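# Set the cable runway section onto three timbers

## Task

Raise the cable runway section and set it down on the three timbers so that one timber sits beneath each end and one beneath the middle, with every timber crossing beneath both side rails and sticking out past them with margin; then open the hands and bring them away from the section.

## Robot and tools

Setup. Eight identical i2rt Big YAM arms, arm1 to arm8, stand around a work area; the room camera is cam_high and each arm has a wrist camera armN_cam_wrist. All positions use one scene frame in metres, origin on the floor, +z up. Feet (base_link): arm1 x=+1.102, arm2 +0.362, arm3 -0.319, arm4 -1.059, all near y=+0.65 and turned to face -y; arm5 x=-1.078, arm6 -0.334, arm7 +0.335, arm8 +1.066, all near y=-0.65 and facing +y. Foot heights are 0.736 to 0.824; the tabletops are at z=0.720. Reach is about 1.07 m from the joint1 axis.

Arm joints (radians, absolute angles): joint1_rad -2.879..2.879, spin about the foot, positive counter-clockwise seen from above, 0 means unfolding along the foot's facing; joint2_rad 0..3.141 shoulder, 0 is upper arm pointing back, increasing raises it then brings it forward; joint3_rad 0..3.019 elbow, 0 folded, larger opens; joint4_rad -1.692..1.57 hand pitch, positive tips fingers up; joint5_rad -1.57..1.57 sideways swing, positive toward the arm's right; joint6_rad -2.094..2.094 roll, positive clockwise viewed from behind the hand. Near joint6 = -1.3 the wrist camera is on top with an upright image.

Hand (right hand, five fingers). Each finger value runs -1 (curled) to +1 (straight): hand_little, hand_ring, hand_middle, hand_index, hand_thumb_bend; hand_thumb_turn is +1 beside the palm, -1 opposite the fingers. hand_force_limit (-1..1) sets the stopping load, about 0 N at -1 up to 10 N at +1 (15 N for thumb motors). hand_speed (-0.96..1) sets finger speed; full speed from +0.48 up. Scenes begin at force limit 0 and speed -0.8. Use -0.94 or slower for gentle closing; faster closes can overshoot the limit several times over. A motor starts only when its target changes; it then locks. To grip harder, raise the limit and send a more closed target than the reading; to loosen, send a more open one. The hand point sits 0.045 m ahead of the palm; its +z runs along straight fingers, +y out of the palm, +x across the palm away from the thumb. A wrist bracket on the little-finger side can collide with things. With the thumb turned in, the hand wraps objects roughly 0.035 to 0.065 m thick, or a handle down to about 0.025 m.

move. Arguments are keys arm1..arm8 plus optional cameras (list of names, ["all"], or []). Each arm's part is an object that may hold: joints (dict of absolute joint or hand values by name), min_time_s (0.1..8 s, slowest allowed duration for that arm's joint motions), target (one list of 7 numbers per arm: x, y, z in metres then qw, qx, qy, qz, an absolute hand pose in the scene frame, same form as the printed hand line), and speed (0.002..0.5 m/s, default 0.25, only with target; rotation capped at twice that in rad/s). With target, joints may contain only the hand_ keys. All commanded motions start together; hand paths in one call finish together, paced by the slowest, lasting 0.5 to 10 s. Arms left out keep their last command. A call with no arm parts just reports all state and images. An unknown key makes the call invalid; an out-of-range number gets it refused, and a refusal or stop cancels the later move/wait/finished_scene calls in that reply.

Results. A move line reports per arm "done" or the worst status (off_target, time_out, not_followed, limit_stop_at_motor_heat). joint_status and hand_status explain each motion; on_its_own lists what a joint did uncommanded ("held at" is its target). hand is the measured hand pose; hand_target is the pose the held joint targets imply. hand_stopped_by gives six words for little, ring, middle, index, thumb_bend, thumb_turn: moving, target, force, stalled or fault. *_load_n are fingertip loads in N, positive pushing open; a dropped object shows as loads falling toward 0. Joint velocities in rad/s ("within noise" when still) and joint torques in N m follow joint order. "as last shown" marks arms not named in the action. "pictures" names image order; images may lag the state slightly. "pose unreachable" or "joint command not followed" means a safety check blocked that arm.

Other tools: wait {seconds: 0..10, cameras}; zoom_image {camera, region [x0,y0,x1,y1] pixels, at most 504 by 504}, only on cameras in the newest images; show_instructions {} shows reference pages; finished_scene {scene: 1} ends the run and cannot be undone.

Cautions. Paths ignore obstacles and other arms; the hand lags, drifts and may overshoot speed near full extension, often ending a centimetre or more off. Arms keep pushing after contact, which overheats motors (MOTOR HOT at 85 °C, arm collapses at 100 °C). Never let two robots press together or a gripper close on another robot's fingers. Lower the section gently, do not drop it or knock anything off the tables or onto the floor, and avoid overloading fingers with twisting or heavy swinging loads. Loose objects may get a brief push occasionally. Lift in coordination, place, release, then retract.

Each tool is called after "Request:" as name(argument=value, ...), one argument or row to a line, values as JSON.

Reference images:

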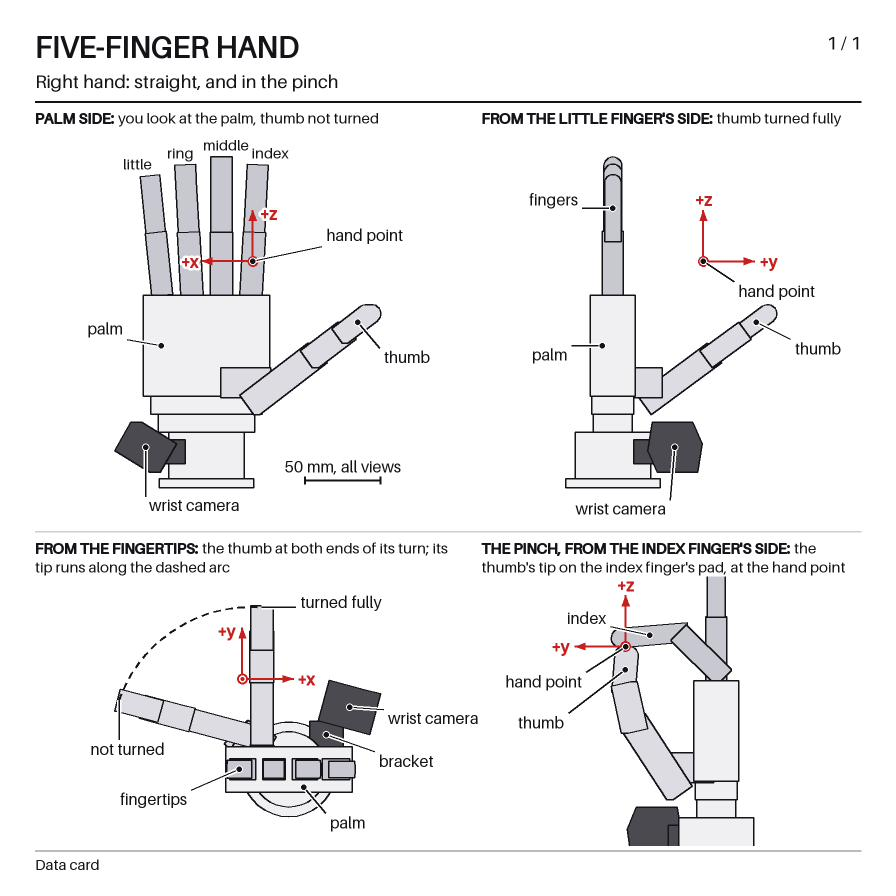

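## Session

Request:
move(
)

Scene clock: 0.00 s.
Joint torques (N m): no reading
Motor temperatures (°C): arm1=[30 29 23 24 29 24] | arm2=[26 23 22 25 20 24] | arm3=[22 24 27 23 28 26] | arm4=[28 26 28 30 27 25] | arm5=[21 27 22 26 26 26] | arm6=[28 31 27 23 23 22] | arm7=[30 23 25 23 26 25] | arm8=[28 27 24 28 26 22]
Heat: arm1: hottest joint1_rad 30 °C; arm2: hottest joint1_rad 26 °C; arm3: hottest joint5_rad 28 °C; arm4: hottest joint4_rad 30 °C; arm5: hottest joint2_rad 27 °C; arm6: hottest joint2_rad 31 °C; arm7: hottest joint1_rad 30 °C; arm8: hottest joint1_rad 28 °C.
Joint velocities: within noise
arm1.joint_positions: joint1_rad=+0.194 joint2_rad=+0.599 joint3_rad=+1.365 joint4_rad=-1.485 joint5_rad=+0.086 joint6_rad=-1.227 hand_little=+1.000 hand_ring=+1.000 hand_middle=+1.000 hand_index=+1.000 hand_thumb_turn=+1.000 hand_thumb_bend=+1.000 hand_force_limit=+0.000 hand_speed=-0.800
arm1.joint_status: not commanded
arm1.hand_stopped_by: target,target,target,target,target,target
arm1.little_load_n: 0.0
arm1.ring_load_n: 0.0
arm1.middle_load_n: 0.0
arm1.index_load_n: 0.0
arm1.thumb_bend_load_n: 0.0
arm1.thumb_turn_load_n: 0.0
arm1.hand: x=+1.0770 y=+0.4528 z=+1.1873 quat_wxyz=(+0.229, +0.587, -0.699, +0.339) (m; scene frame)
arm1.hand_target: x=+1.0768 y=+0.4534 z=+1.1953 quat_wxyz=(+0.233, +0.584, -0.696, +0.347) (m; scene frame)
arm1.hand_status: not commanded
arm2.joint_positions: joint1_rad=-0.481 joint2_rad=+0.639 joint3_rad=+1.397 joint4_rad=-1.361 joint5_rad=-0.052 joint6_rad=-0.994 hand_little=+1.000 hand_ring=+1.000 hand_middle=+1.000 hand_index=+1.000 hand_thumb_turn=+1.000 hand_thumb_bend=+1.000 hand_force_limit=+0.000 hand_speed=-0.800
arm2.joint_status: not commanded
arm2.hand_stopped_by: target,target,target,target,target,target
arm2.little_load_n: 0.0
arm2.ring_load_n: 0.0
arm2.middle_load_n: 0.0
arm2.index_load_n: 0.0
arm2.thumb_bend_load_n: 0.5
arm2.thumb_turn_load_n: 0.0
arm2.hand: x=+0.2365 y=+0.4592 z=+1.2191 quat_wxyz=(+0.298, +0.235, -0.855, +0.354) (m; scene frame)
arm2.hand_target: x=+0.2369 y=+0.4598 z=+1.2303 quat_wxyz=(+0.306, +0.233, -0.849, +0.363) (m; scene frame)
arm2.hand_status: not commanded
arm3.joint_positions: joint1_rad=-0.206 joint2_rad=+0.615 joint3_rad=+1.415 joint4_rad=-1.379 joint5_rad=+0.173 joint6_rad=-1.013 hand_little=+1.000 hand_ring=+1.000 hand_middle=+1.000 hand_index=+1.000 hand_thumb_turn=+1.000 hand_thumb_bend=+1.000 hand_force_limit=+0.000 hand_speed=-0.800
arm3.joint_status: not commanded
arm3.hand_stopped_by: target,target,target,target,target,target
arm3.little_load_n: 0.0
arm3.ring_load_n: 0.0
arm3.middle_load_n: 0.0
arm3.index_load_n: 0.0
arm3.thumb_bend_load_n: 0.0
arm3.thumb_turn_load_n: 0.0
arm3.hand: x=-0.4281 y=+0.4658 z=+1.3085 quat_wxyz=(+0.334, +0.305, -0.822, +0.345) (m; scene frame)
arm3.hand_target: x=-0.4280 y=+0.4662 z=+1.3200 quat_wxyz=(+0.341, +0.302, -0.816, +0.356) (m; scene frame)
arm3.hand_status: not commanded
arm4.joint_positions: joint1_rad=+0.005 joint2_rad=+0.610 joint3_rad=+1.398 joint4_rad=-1.465 joint5_rad=+0.070 joint6_rad=-1.221 hand_little=+1.000 hand_ring=+1.000 hand_middle=+1.000 hand_index=+1.000 hand_thumb_turn=+1.000 hand_thumb_bend=+1.000 hand_force_limit=+0.000 hand_speed=-0.800
arm4.joint_status: not commanded
arm4.hand_stopped_by: target,target,target,target,target,target
arm4.little_load_n: 0.0
arm4.ring_load_n: 0.5
arm4.middle_load_n: 0.0
arm4.index_load_n: 0.0
arm4.thumb_bend_load_n: 0.0
arm4.thumb_turn_load_n: 0.0
arm4.hand: x=-1.1221 y=+0.4549 z=+1.2121 quat_wxyz=(+0.270, +0.504, -0.749, +0.336) (m; scene frame)
arm4.hand_target: x=-1.1222 y=+0.4559 z=+1.2196 quat_wxyz=(+0.274, +0.501, -0.745, +0.343) (m; scene frame)
arm4.hand_status: not commanded
arm5.joint_positions: joint1_rad=-0.255 joint2_rad=+0.627 joint3_rad=+1.343 joint4_rad=-1.193 joint5_rad=-0.096 joint6_rad=-1.199 hand_little=+1.000 hand_ring=+1.000 hand_middle=+1.000 hand_index=+1.000 hand_thumb_turn=+1.000 hand_thumb_bend=+1.000 hand_force_limit=+0.000 hand_speed=-0.800
arm5.joint_status: not commanded
arm5.hand_stopped_by: target,target,target,target,target,target
arm5.little_load_n: 0.5
arm5.ring_load_n: 0.0
arm5.middle_load_n: 0.0
arm5.index_load_n: 0.0
arm5.thumb_bend_load_n: 0.0
arm5.thumb_turn_load_n: 0.0
arm5.hand: x=-0.9803 y=-0.4041 z=+1.3124 quat_wxyz=(-0.415, +0.752, +0.404, +0.316) (m; scene frame)
arm5.hand_target: x=-0.9805 y=-0.4052 z=+1.3226 quat_wxyz=(-0.422, +0.746, +0.401, +0.322) (m; scene frame)
arm5.hand_status: not commanded
arm6.joint_positions: joint1_rad=+0.046 joint2_rad=+0.615 joint3_rad=+1.339 joint4_rad=-1.510 joint5_rad=-0.041 joint6_rad=-1.031 hand_little=+1.000 hand_ring=+1.000 hand_middle=+1.000 hand_index=+1.000 hand_thumb_turn=+1.000 hand_thumb_bend=+1.000 hand_force_limit=+0.000 hand_speed=-0.800
arm6.joint_status: not commanded
arm6.hand_stopped_by: target,target,target,target,target,target
arm6.little_load_n: 0.0
arm6.ring_load_n: 0.0
arm6.middle_load_n: 0.0
arm6.index_load_n: 0.0
arm6.thumb_bend_load_n: 0.0
arm6.thumb_turn_load_n: 0.0
arm6.hand: x=-0.3023 y=-0.4624 z=+1.1874 quat_wxyz=(-0.346, +0.798, +0.465, +0.164) (m; scene frame)
arm6.hand_target: x=-0.3022 y=-0.4623 z=+1.1969 quat_wxyz=(-0.355, +0.794, +0.463, +0.170) (m; scene frame)
arm6.hand_status: not commanded
arm7.joint_positions: joint1_rad=+0.228 joint2_rad=+0.569 joint3_rad=+1.321 joint4_rad=-1.261 joint5_rad=-0.292 joint6_rad=-1.275 hand_little=+1.000 hand_ring=+1.000 hand_middle=+1.000 hand_index=+1.000 hand_thumb_turn=+1.000 hand_thumb_bend=+1.000 hand_force_limit=+0.000 hand_speed=-0.800
arm7.joint_status: not commanded
arm7.hand_stopped_by: target,target,target,target,target,target
arm7.little_load_n: 0.0
arm7.ring_load_n: 0.5
arm7.middle_load_n: 0.0
arm7.index_load_n: 0.0
arm7.thumb_bend_load_n: -0.5
arm7.thumb_turn_load_n: 0.0
arm7.hand: x=+0.2847 y=-0.4280 z=+1.2978 quat_wxyz=(-0.493, +0.588, +0.623, +0.152) (m; scene frame)
arm7.hand_target: x=+0.2849 y=-0.4292 z=+1.3082 quat_wxyz=(-0.501, +0.583, +0.620, +0.158) (m; scene frame)
arm7.hand_status: not commanded
arm8.joint_positions: joint1_rad=-0.344 joint2_rad=+0.639 joint3_rad=+1.344 joint4_rad=-1.460 joint5_rad=+0.262 joint6_rad=-1.402 hand_little=+1.000 hand_ring=+1.000 hand_middle=+1.000 hand_index=+1.000 hand_thumb_turn=+1.000 hand_thumb_bend=+1.000 hand_force_limit=+0.000 hand_speed=-0.800
arm8.joint_status: not commanded
arm8.hand_stopped_by: target,target,target,target,target,target
arm8.little_load_n: 0.0
arm8.ring_load_n: 0.0
arm8.middle_load_n: 0.0
arm8.index_load_n: 0.0
arm8.thumb_bend_load_n: 0.0
arm8.thumb_turn_load_n: 0.0
arm8.hand: x=+1.2212 y=-0.4784 z=+1.2599 quat_wxyz=(-0.163, +0.802, +0.438, +0.373) (m; scene frame)
arm8.hand_target: x=+1.2211 y=-0.4784 z=+1.2701 quat_wxyz=(-0.171, +0.798, +0.434, +0.381) (m; scene frame)
arm8.hand_status: not commanded
pictures: arm1_cam_wrist, arm2_cam_wrist, arm3_cam_wrist, arm4_cam_wrist, arm5_cam_wrist, arm6_cam_wrist, arm7_cam_wrist, arm8_cam_wrist, cam_high
Images, in order (width x height): arm1_cam_wrist 896x504, arm2_cam_wrist 896x504, arm3_cam_wrist 896x504, arm4_cam_wrist 896x504, arm5_cam_wrist 896x504, arm6_cam_wrist 896x504, arm7_cam_wrist 896x504, arm8_cam_wrist 896x504, cam_high 896x504.

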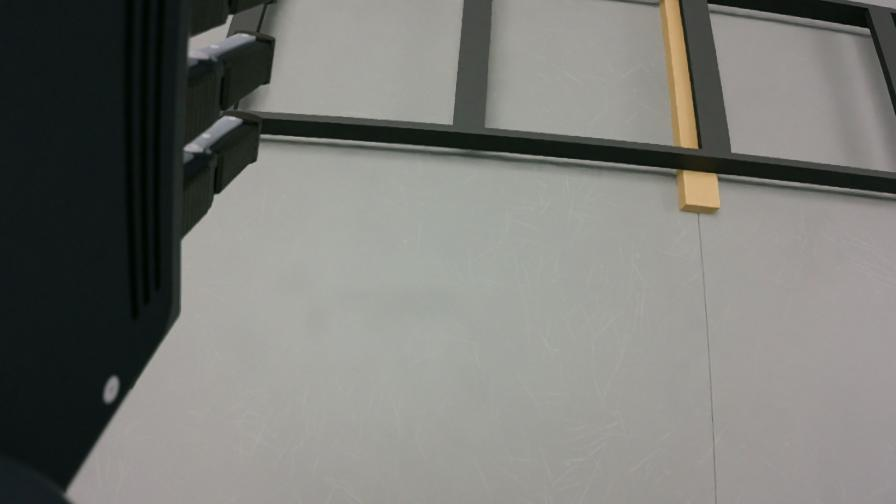

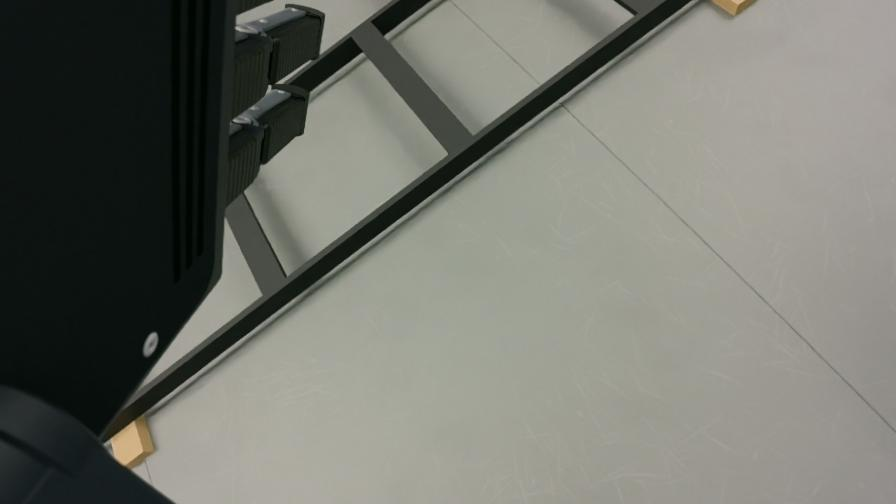

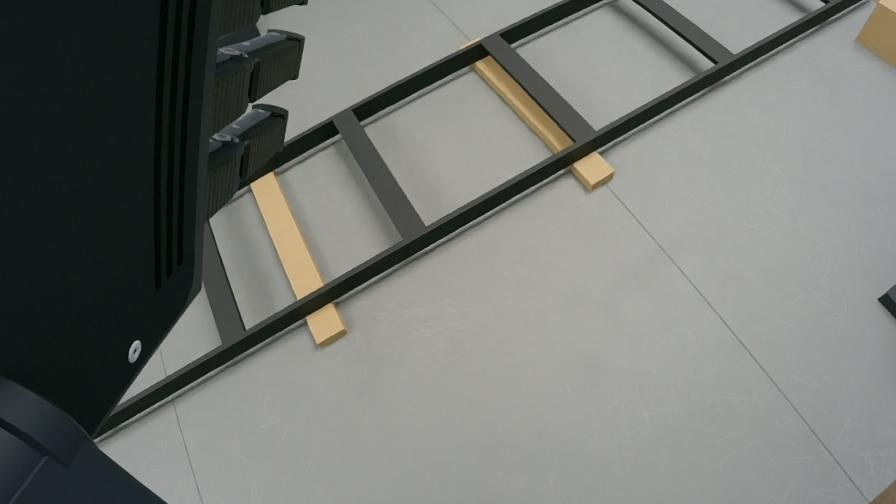

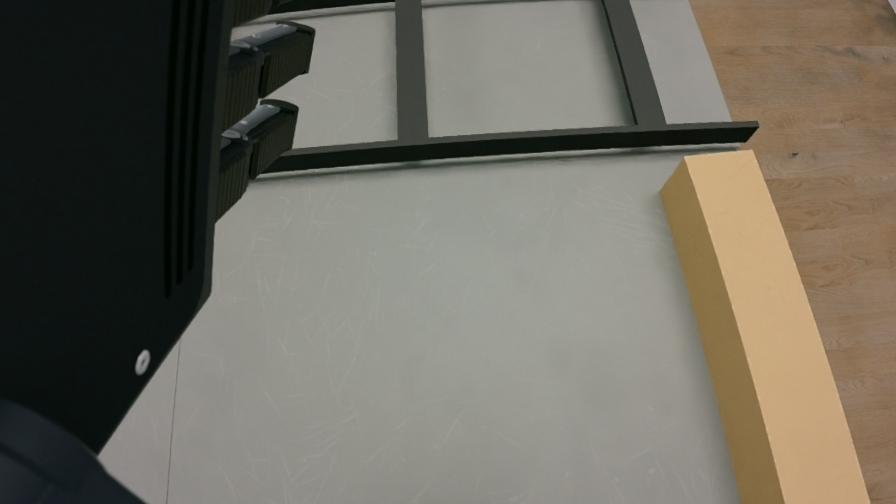

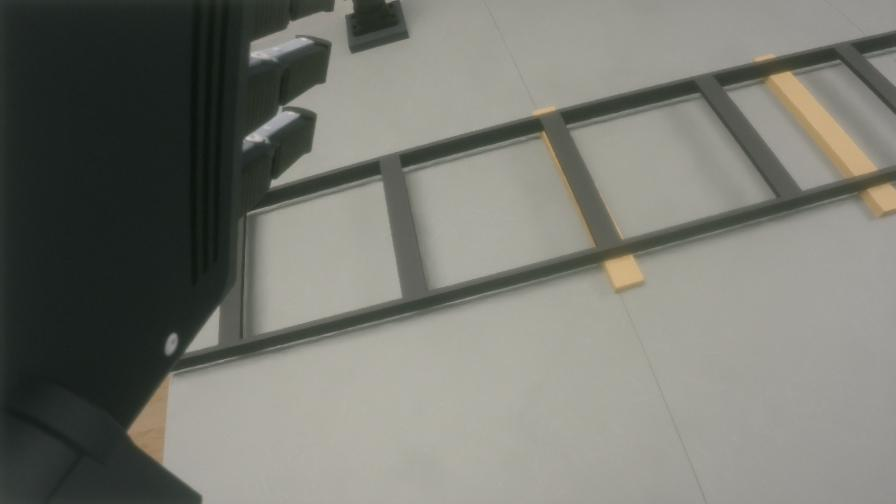

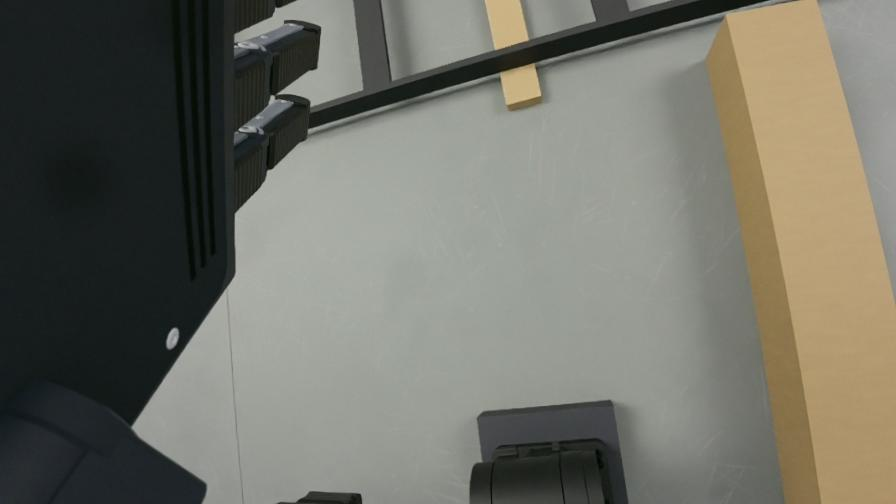

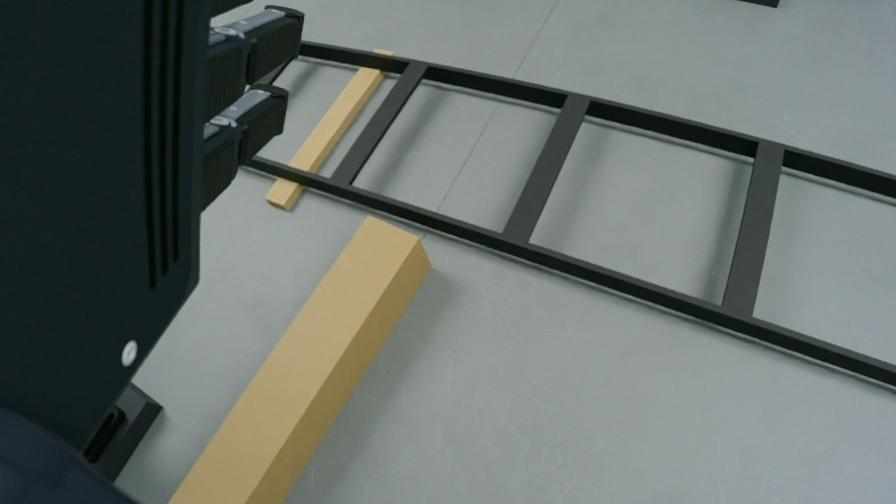

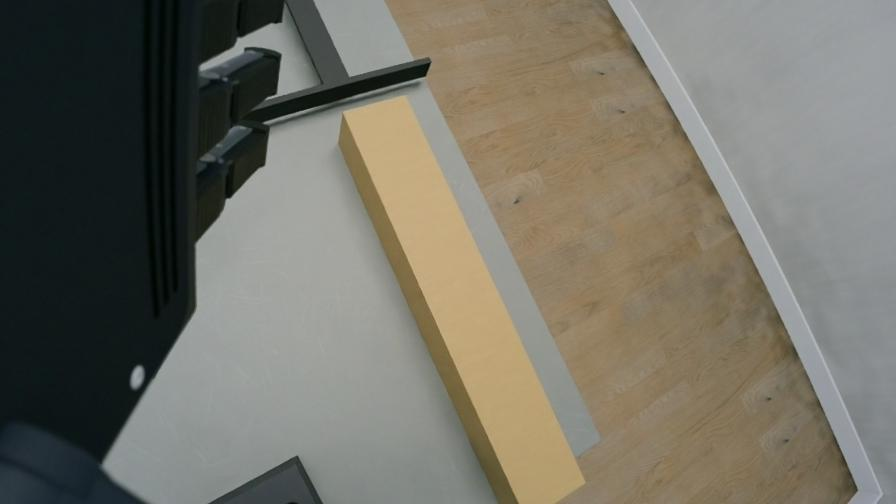

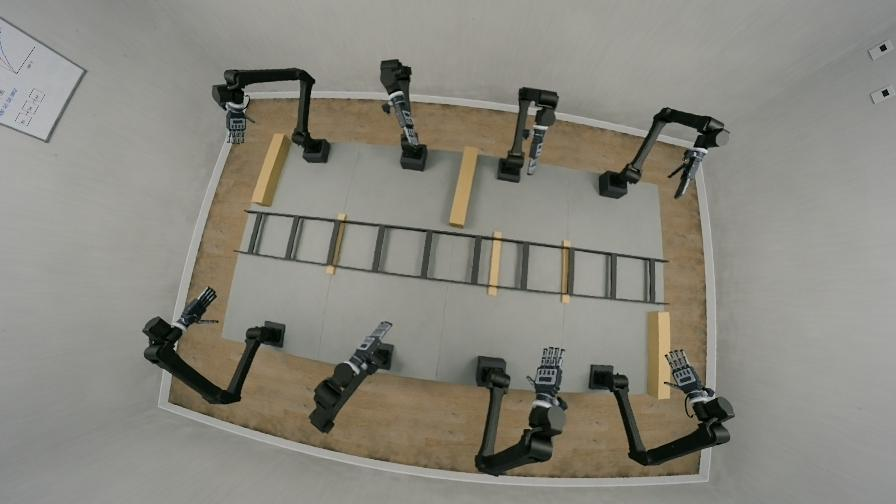

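Request:
zoom_image(
  camera="arm4_cam_wrist",
  region=[600, 0, 896, 200],
)

Request:
zoom_image(
  camera="arm3_cam_wrist",
  region=[400, 0, 740, 220],
)

Request:
zoom_image(
  camera="cam_high",
  region=[220, 120, 470, 300],
)

Request:
zoom_image(
  camera="cam_high",
  region=[440, 130, 700, 320],
)

Request:
zoom_image(
  camera="arm7_cam_wrist",
  region=[200, 20, 700, 300],
)

Request:
zoom_image(
  camera="arm5_cam_wrist",
  region=[300, 80, 896, 400],
)

Scaled by 1.703 from the camera's 896x504 image, which has a finer 1280x720 frame.

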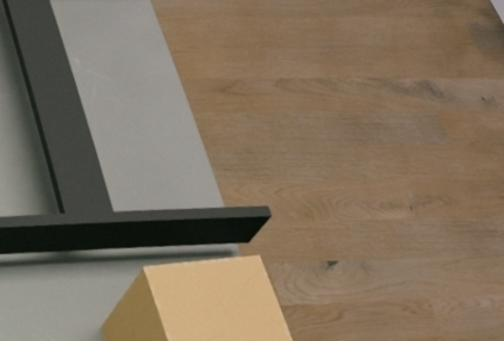

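Scaled by 1.482 from the camera's 896x504 image, which has a finer 1280x720 frame.

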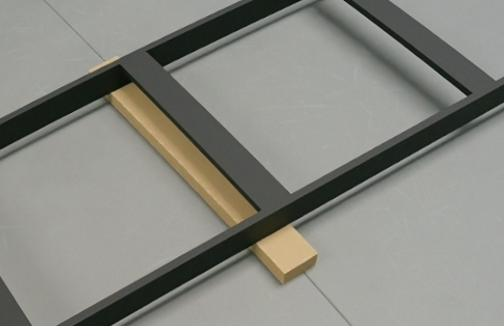

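Scaled by 2.016 from the camera's 896x504 image, which has a finer 1280x720 frame.

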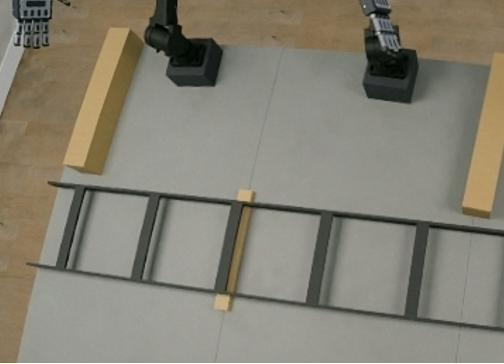

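Scaled by 1.938 from the camera's 896x504 image, which has a finer 1280x720 frame.

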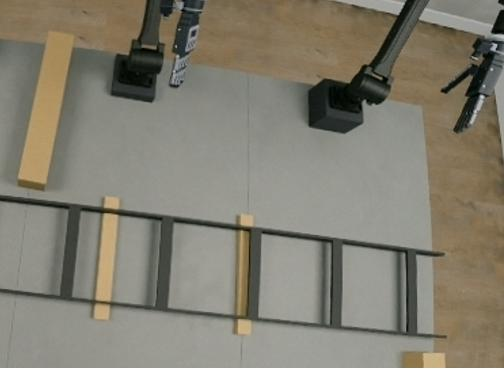

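Scaled by 1.008 from the camera's 896x504 image, which has a finer 1280x720 frame.

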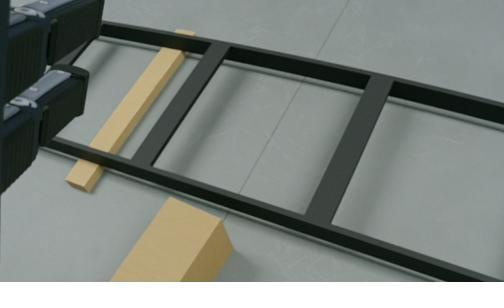

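Region (300, 80, 896, 400) is 596x320 pixels. A region can be at most 504 by 504 pixels.

Request:
move(
  arm1={"target": [1.08, 0.09, 1.0, 0, 0.7071, -0.7071, 0]},
  arm2={"target": [0.15, 0.09, 1.0, 0, 0.7071, -0.7071, 0]},
  arm3={"target": [-0.5, 0.09, 1.0, 0, 0.7071, -0.7071, 0]},
  arm5={"target": [-1.08, -0.12, 1.0, 0, 0.7071, 0.7071, 0]},
  arm7={"target": [0.5, -0.12, 1.0, 0, 0.7071, 0.7071, 0]},
  arm8={"target": [1.33, -0.55, 1.15, 0, 1, 0, 0]},
  arm6={"target": [-0.05, -0.55, 1.15, 0, 1, 0, 0]},
  arm4={"target": [-1.38, 0.55, 1.15, 0, 0, 1, 0]},
  cameras=["all"],
)

Scene clock: 155.83 s.
Joint torques (N m): arm1=[-1.14 -14.1 13.07 -0.42 0.23 -0.21] | arm2=[1.44 -15.85 15.5 -0.05 0.36 -0.15] | arm3=[0.38 -19.6 11.93 -0.58 0.07 -0.21] | arm4=[-1.03 -6.18 12.38 0.47 0.17 0.06] | arm5=[0.97 -16.15 11.58 -0.4 -0.02 -0.24] | arm6=[-0.26 -5.54 12.68 -0.16 0.16 0.18] | arm7=[-1.2 -16.5 11.79 -0.51 0.2 -0.11] | arm8=[0.97 -5.07 11.41 0.05 -0.08 0.12]
Motor temperatures (°C): arm1=[29 28 31 24 26 23] | arm2=[26 23 30 25 20 24] | arm3=[22 24 34 23 25 25] | arm4=[27 25 35 29 26 24] | arm5=[21 26 31 25 24 26] | arm6=[27 30 34 23 22 22] | arm7=[29 23 38 23 24 23] | arm8=[27 26 32 27 24 22]
Heat: arm1: hottest joint3_rad 31 °C; arm2: hottest joint3_rad 30 °C; arm3: hottest joint3_rad 34 °C; arm4: hottest joint3_rad 35 °C; arm5: hottest joint3_rad 31 °C; arm6: hottest joint3_rad 34 °C; arm7: hottest joint3_rad 38 °C; arm8: hottest joint3_rad 32 °C.
move: arm1 off_target; arm2 off_target; arm3 off_target; arm4 off_target; arm5 off_target; arm6 off_target; arm7 off_target; arm8 off_target
Joint velocities: within noise
arm1.joint_positions: joint1_rad=+0.061 joint2_rad=+1.862 joint3_rad=+2.025 joint4_rad=-1.686 joint5_rad=+0.009 joint6_rad=-1.481 hand_little=+1.000 hand_ring=+1.000 hand_middle=+1.000 hand_index=+1.000 hand_thumb_turn=+1.000 hand_thumb_bend=+1.000 hand_force_limit=+0.000 hand_speed=-0.800
arm1.joint_status: not commanded
arm1.hand_stopped_by: target,target,target,target,target,target
arm1.little_load_n: 0.0
arm1.ring_load_n: 0.0
arm1.middle_load_n: 0.0
arm1.index_load_n: 0.0
arm1.thumb_bend_load_n: 0.0
arm1.thumb_turn_load_n: 0.0
arm1.hand: x=+1.0845 y=+0.1006 z=+0.9954 quat_wxyz=(+0.012, +0.703, -0.711, +0.013) (m; scene frame)
arm1.hand_target: x=+1.0800 y=+0.0910 z=+1.0009 quat_wxyz=(+0.018, +0.706, -0.708, +0.016) (m; scene frame)
arm1.hand_status: off_target (0.012 m and 2.1 deg from the pose sent, 0.408 m and 49.3 deg at the start; a joint's target at an end of its range on 30 of 117 steps)
arm2.joint_positions: joint1_rad=-0.252 joint2_rad=+1.923 joint3_rad=+2.046 joint4_rad=-1.685 joint5_rad=-0.003 joint6_rad=-1.797 hand_little=+1.000 hand_ring=+1.000 hand_middle=+1.000 hand_index=+1.000 hand_thumb_turn=+1.000 hand_thumb_bend=+1.000 hand_force_limit=+0.000 hand_speed=-0.800
arm2.joint_status: not commanded
arm2.hand_stopped_by: target,target,target,target,target,target
arm2.little_load_n: 0.0
arm2.ring_load_n: 0.0
arm2.middle_load_n: 0.0
arm2.index_load_n: 0.0
arm2.thumb_bend_load_n: 0.0
arm2.thumb_turn_load_n: 0.0
arm2.hand: x=+0.1497 y=+0.1037 z=+0.9850 quat_wxyz=(+0.001, +0.695, -0.719, -0.001) (m; scene frame)
arm2.hand_target: x=+0.1501 y=+0.0920 z=+1.0010 quat_wxyz=(+0.016, +0.705, -0.709, +0.005) (m; scene frame)
arm2.hand_status: off_target (0.020 m and 2.0 deg from the pose sent, 0.438 m and 79.2 deg at the start; a joint's target at an end of its range on 27 of 117 steps)
arm3.joint_positions: joint1_rad=-0.211 joint2_rad=+1.930 joint3_rad=+1.852 joint4_rad=-1.525 joint5_rad=+0.000 joint6_rad=-1.753 hand_little=+1.000 hand_ring=+1.000 hand_middle=+1.000 hand_index=+1.000 hand_thumb_turn=+1.000 hand_thumb_bend=+1.000 hand_force_limit=+0.000 hand_speed=-0.800
arm3.joint_status: not commanded
arm3.hand_stopped_by: target,target,target,target,target,target
arm3.little_load_n: 0.0
arm3.ring_load_n: 0.0
arm3.middle_load_n: 0.0
arm3.index_load_n: 0.0
arm3.thumb_bend_load_n: 0.0
arm3.thumb_turn_load_n: 0.0
arm3.hand: x=-0.5038 y=+0.1056 z=+0.9849 quat_wxyz=(-0.013, +0.696, -0.718, -0.008) (m; scene frame)
arm3.hand_target: x=-0.4996 y=+0.0916 z=+1.0014 quat_wxyz=(+0.001, +0.705, -0.709, +0.000) (m; scene frame)
arm3.hand_status: off_target (0.022 m and 2.5 deg from the pose sent, 0.492 m and 74.3 deg at the start)
arm4.joint_positions: joint1_rad=-1.096 joint2_rad=+1.191 joint3_rad=+1.611 joint4_rad=-1.666 joint5_rad=+0.030 joint6_rad=-1.143 hand_little=+1.000 hand_ring=+1.000 hand_middle=+1.000 hand_index=+1.000 hand_thumb_turn=+1.000 hand_thumb_bend=+1.000 hand_force_limit=+0.000 hand_speed=-0.800
arm4.joint_status: not commanded
arm4.hand_stopped_by: target,target,target,target,target,target
arm4.little_load_n: 0.0
arm4.ring_load_n: 0.0
arm4.middle_load_n: 0.0
arm4.index_load_n: 0.0
arm4.thumb_bend_load_n: 0.0
arm4.thumb_turn_load_n: 0.0
arm4.hand: x=-1.3763 y=+0.5444 z=+1.1344 quat_wxyz=(+0.148, +0.018, -0.987, +0.055) (m; scene frame)
arm4.hand_target: x=-1.3789 y=+0.5482 z=+1.1501 quat_wxyz=(+0.159, +0.003, -0.985, +0.059) (m; scene frame)
arm4.hand_status: off_target (0.017 m and 18.3 deg from the pose sent, 0.282 m and 83.1 deg at the start; pose on its path clipped on 4 of 117 steps; a joint's target at an end of its range on 87 of 117 steps)
arm5.joint_positions: joint1_rad=+0.117 joint2_rad=+1.800 joint3_rad=+1.682 joint4_rad=-1.464 joint5_rad=+0.007 joint6_rad=-1.444 hand_little=+1.000 hand_ring=+1.000 hand_middle=+1.000 hand_index=+1.000 hand_thumb_turn=+1.000 hand_thumb_bend=+1.000 hand_force_limit=+0.000 hand_speed=-0.800
arm5.joint_status: not commanded
arm5.hand_stopped_by: target,target,target,target,target,target
arm5.little_load_n: 0.0
arm5.ring_load_n: 0.0
arm5.middle_load_n: 0.0
arm5.index_load_n: 0.0
arm5.thumb_bend_load_n: -0.5
arm5.thumb_turn_load_n: 0.0
arm5.hand: x=-1.0728 y=-0.1329 z=+0.9961 quat_wxyz=(+0.004, +0.715, +0.699, -0.002) (m; scene frame)
arm5.hand_target: x=-1.0815 y=-0.1209 z=+1.0016 quat_wxyz=(-0.001, +0.706, +0.708, +0.000) (m; scene frame)
arm5.hand_status: off_target (0.015 m and 1.4 deg from the pose sent, 0.434 m and 70.5 deg at the start)
arm6.joint_positions: joint1_rad=-1.021 joint2_rad=+1.098 joint3_rad=+1.502 joint4_rad=-1.671 joint5_rad=+0.027 joint6_rad=-1.086 hand_little=+1.000 hand_ring=+1.000 hand_middle=+1.000 hand_index=+1.000 hand_thumb_turn=+1.000 hand_thumb_bend=+1.000 hand_force_limit=+0.000 hand_speed=-0.800
arm6.joint_status: not commanded
arm6.hand_stopped_by: target,target,target,target,target,target
arm6.little_load_n: 0.0
arm6.ring_load_n: 0.0
arm6.middle_load_n: 0.0
arm6.index_load_n: 0.0
arm6.thumb_bend_load_n: 0.0
arm6.thumb_turn_load_n: 0.0
arm6.hand: x=-0.0564 y=-0.5470 z=+1.1355 quat_wxyz=(-0.060, +0.989, +0.013, +0.133) (m; scene frame)
arm6.hand_target: x=-0.0534 y=-0.5481 z=+1.1493 quat_wxyz=(-0.063, +0.988, +0.002, +0.141) (m; scene frame)
arm6.hand_status: off_target (0.016 m and 16.8 deg from the pose sent, 0.270 m and 74.1 deg at the start; a joint's target at an end of its range on 93 of 117 steps)
arm7.joint_positions: joint1_rad=-0.121 joint2_rad=+1.835 joint3_rad=+1.746 joint4_rad=-1.487 joint5_rad=-0.011 joint6_rad=-1.740 hand_little=+1.000 hand_ring=+1.000 hand_middle=+1.000 hand_index=+1.000 hand_thumb_turn=+1.000 hand_thumb_bend=+1.000 hand_force_limit=+0.000 hand_speed=-0.800
arm7.joint_status: not commanded
arm7.hand_stopped_by: target,target,target,target,target,target
arm7.little_load_n: 0.0
arm7.ring_load_n: 0.0
arm7.middle_load_n: 0.0
arm7.index_load_n: 0.0
arm7.thumb_bend_load_n: 0.0
arm7.thumb_turn_load_n: 0.0
arm7.hand: x=+0.4877 y=-0.1309 z=+0.9937 quat_wxyz=(-0.003, +0.706, +0.708, -0.007) (m; scene frame)
arm7.hand_target: x=+0.4971 y=-0.1214 z=+1.0014 quat_wxyz=(-0.004, +0.706, +0.708, -0.001) (m; scene frame)
arm7.hand_status: off_target (0.018 m and 0.9 deg from the pose sent, 0.479 m and 62.2 deg at the start)
arm8.joint_positions: joint1_rad=-1.123 joint2_rad=+1.106 joint3_rad=+1.402 joint4_rad=-1.677 joint5_rad=+0.008 joint6_rad=-1.109 hand_little=+1.000 hand_ring=+1.000 hand_middle=+1.000 hand_index=+1.000 hand_thumb_turn=+1.000 hand_thumb_bend=+1.000 hand_force_limit=+0.000 hand_speed=-0.800
arm8.joint_status: not commanded
arm8.hand_stopped_by: target,target,target,target,target,target
arm8.little_load_n: 0.0
arm8.ring_load_n: 0.0
arm8.middle_load_n: 0.0
arm8.index_load_n: 0.0
arm8.thumb_bend_load_n: 0.0
arm8.thumb_turn_load_n: -0.5
arm8.hand: x=+1.3263 y=-0.5495 z=+1.1397 quat_wxyz=(-0.032, +0.995, +0.018, +0.088) (m; scene frame)
arm8.hand_target: x=+1.3298 y=-0.5492 z=+1.1505 quat_wxyz=(-0.037, +0.995, +0.002, +0.093) (m; scene frame)
arm8.hand_status: off_target (0.011 m and 10.9 deg from the pose sent, 0.170 m and 73.4 deg at the start; a joint's target at an end of its range on 66 of 117 steps)
pictures: arm1_cam_wrist, arm2_cam_wrist, arm3_cam_wrist, arm4_cam_wrist, arm5_cam_wrist, arm6_cam_wrist, arm7_cam_wrist, arm8_cam_wrist, cam_high
Images, in order (width x height): arm1_cam_wrist 896x504, arm2_cam_wrist 896x504, arm3_cam_wrist 896x504, arm4_cam_wrist 896x504, arm5_cam_wrist 896x504, arm6_cam_wrist 896x504, arm7_cam_wrist 896x504, arm8_cam_wrist 896x504, cam_high 896x504.

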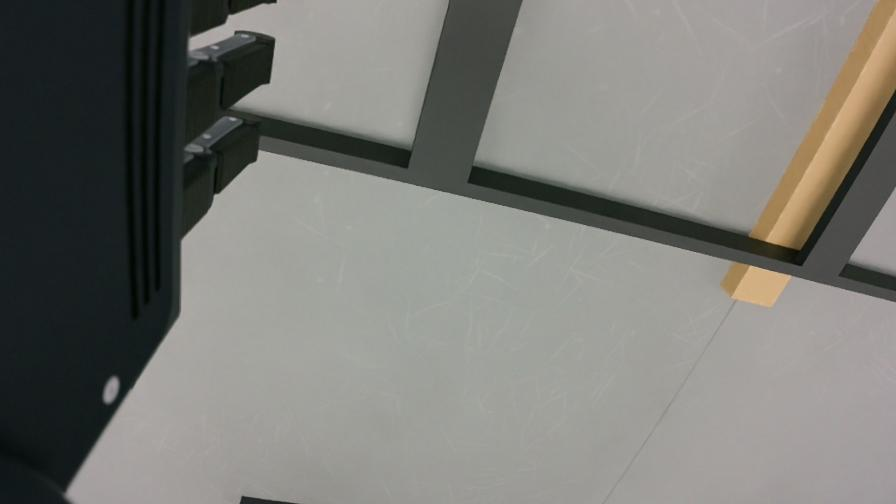

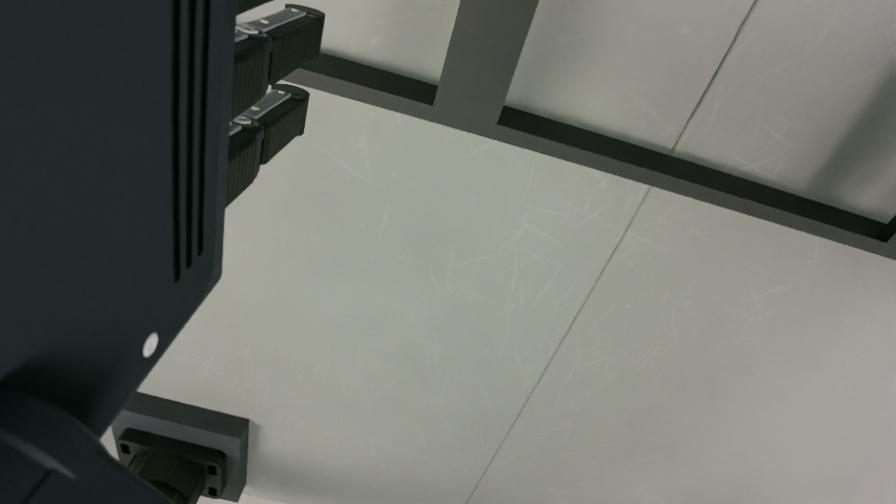

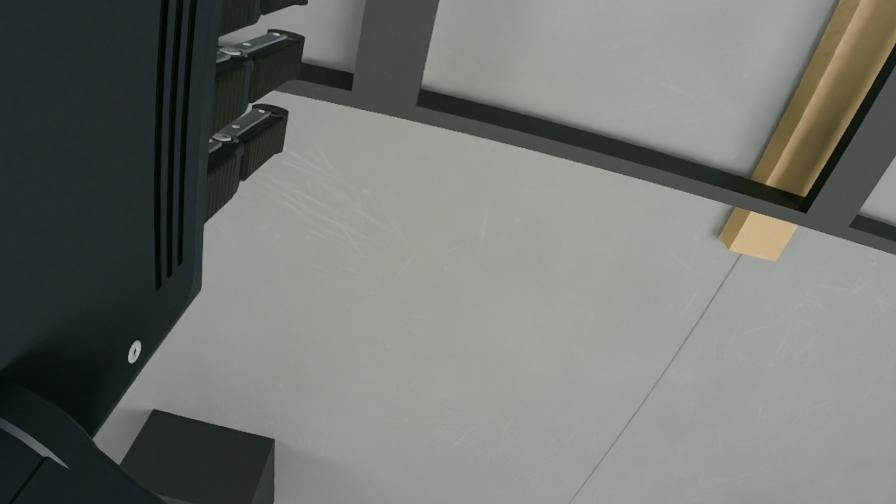

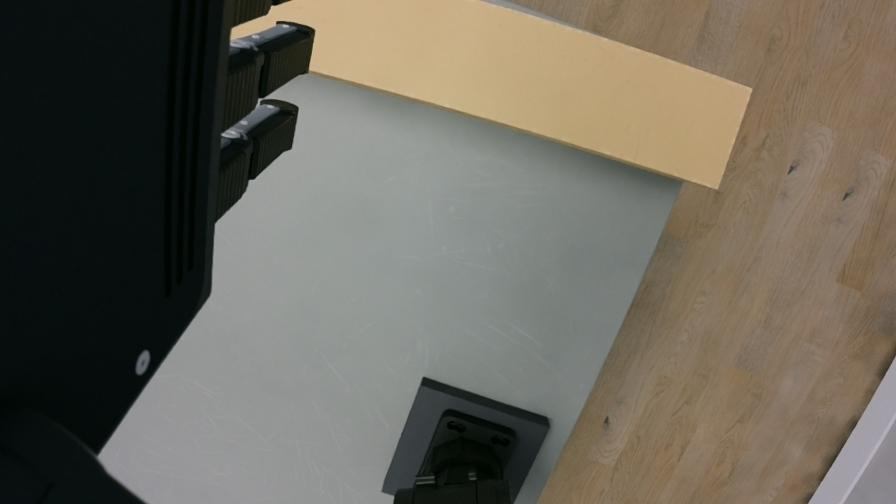

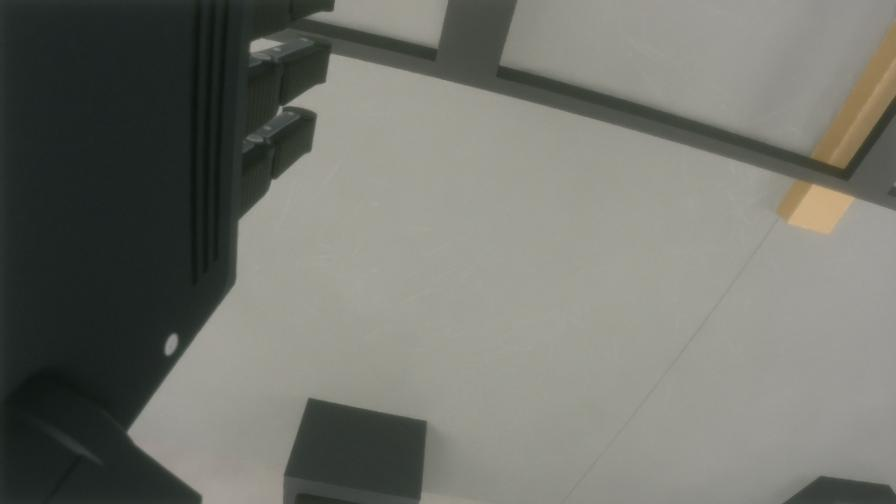

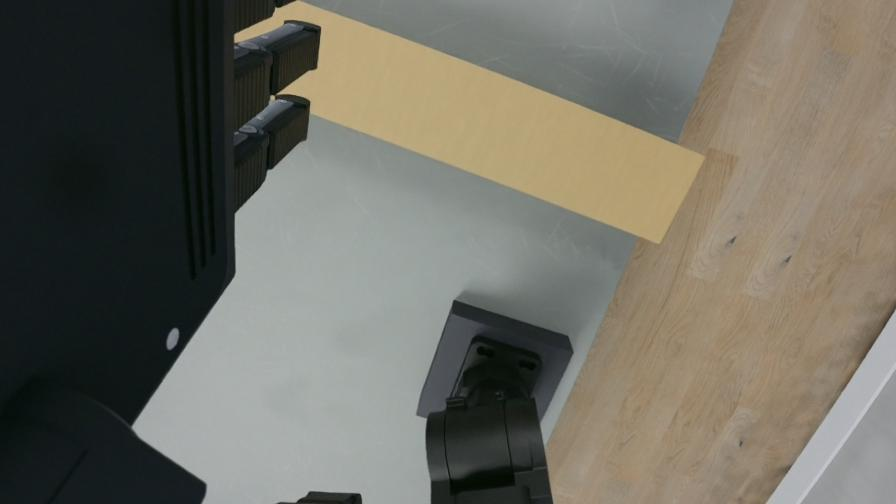

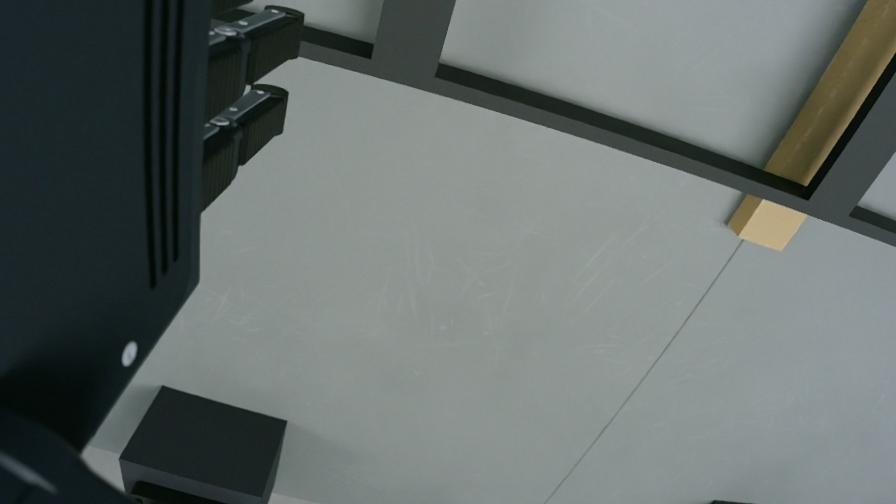

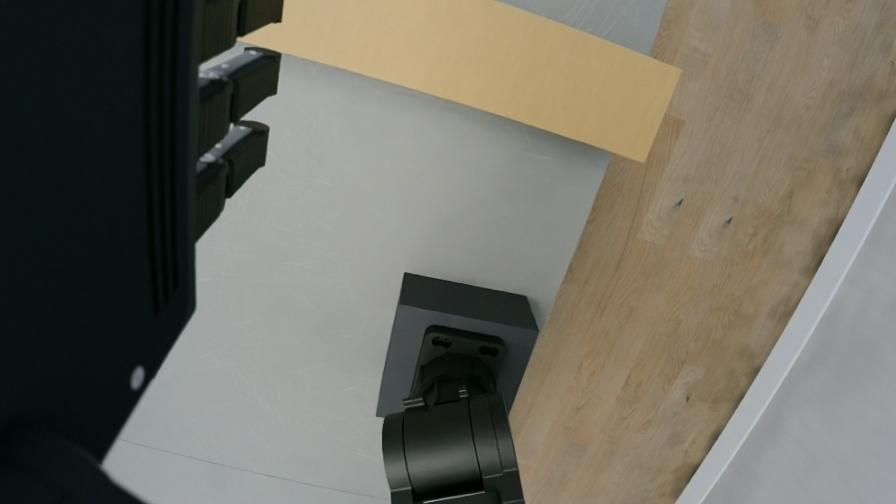

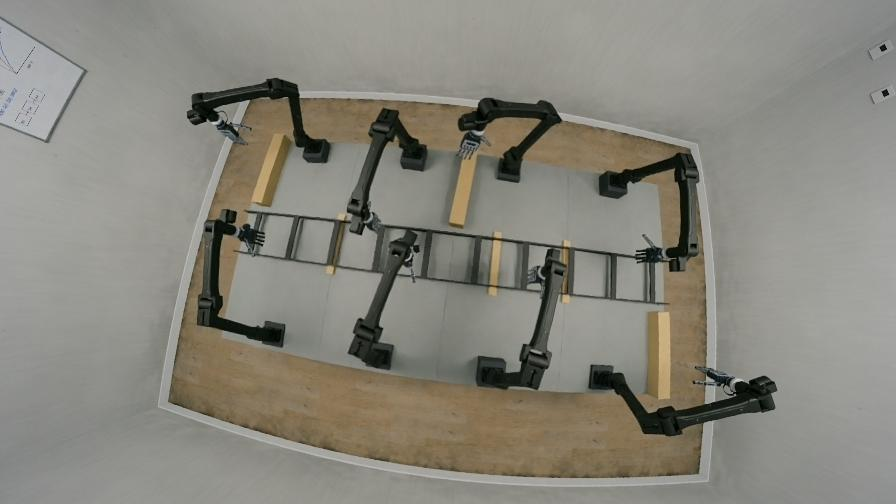

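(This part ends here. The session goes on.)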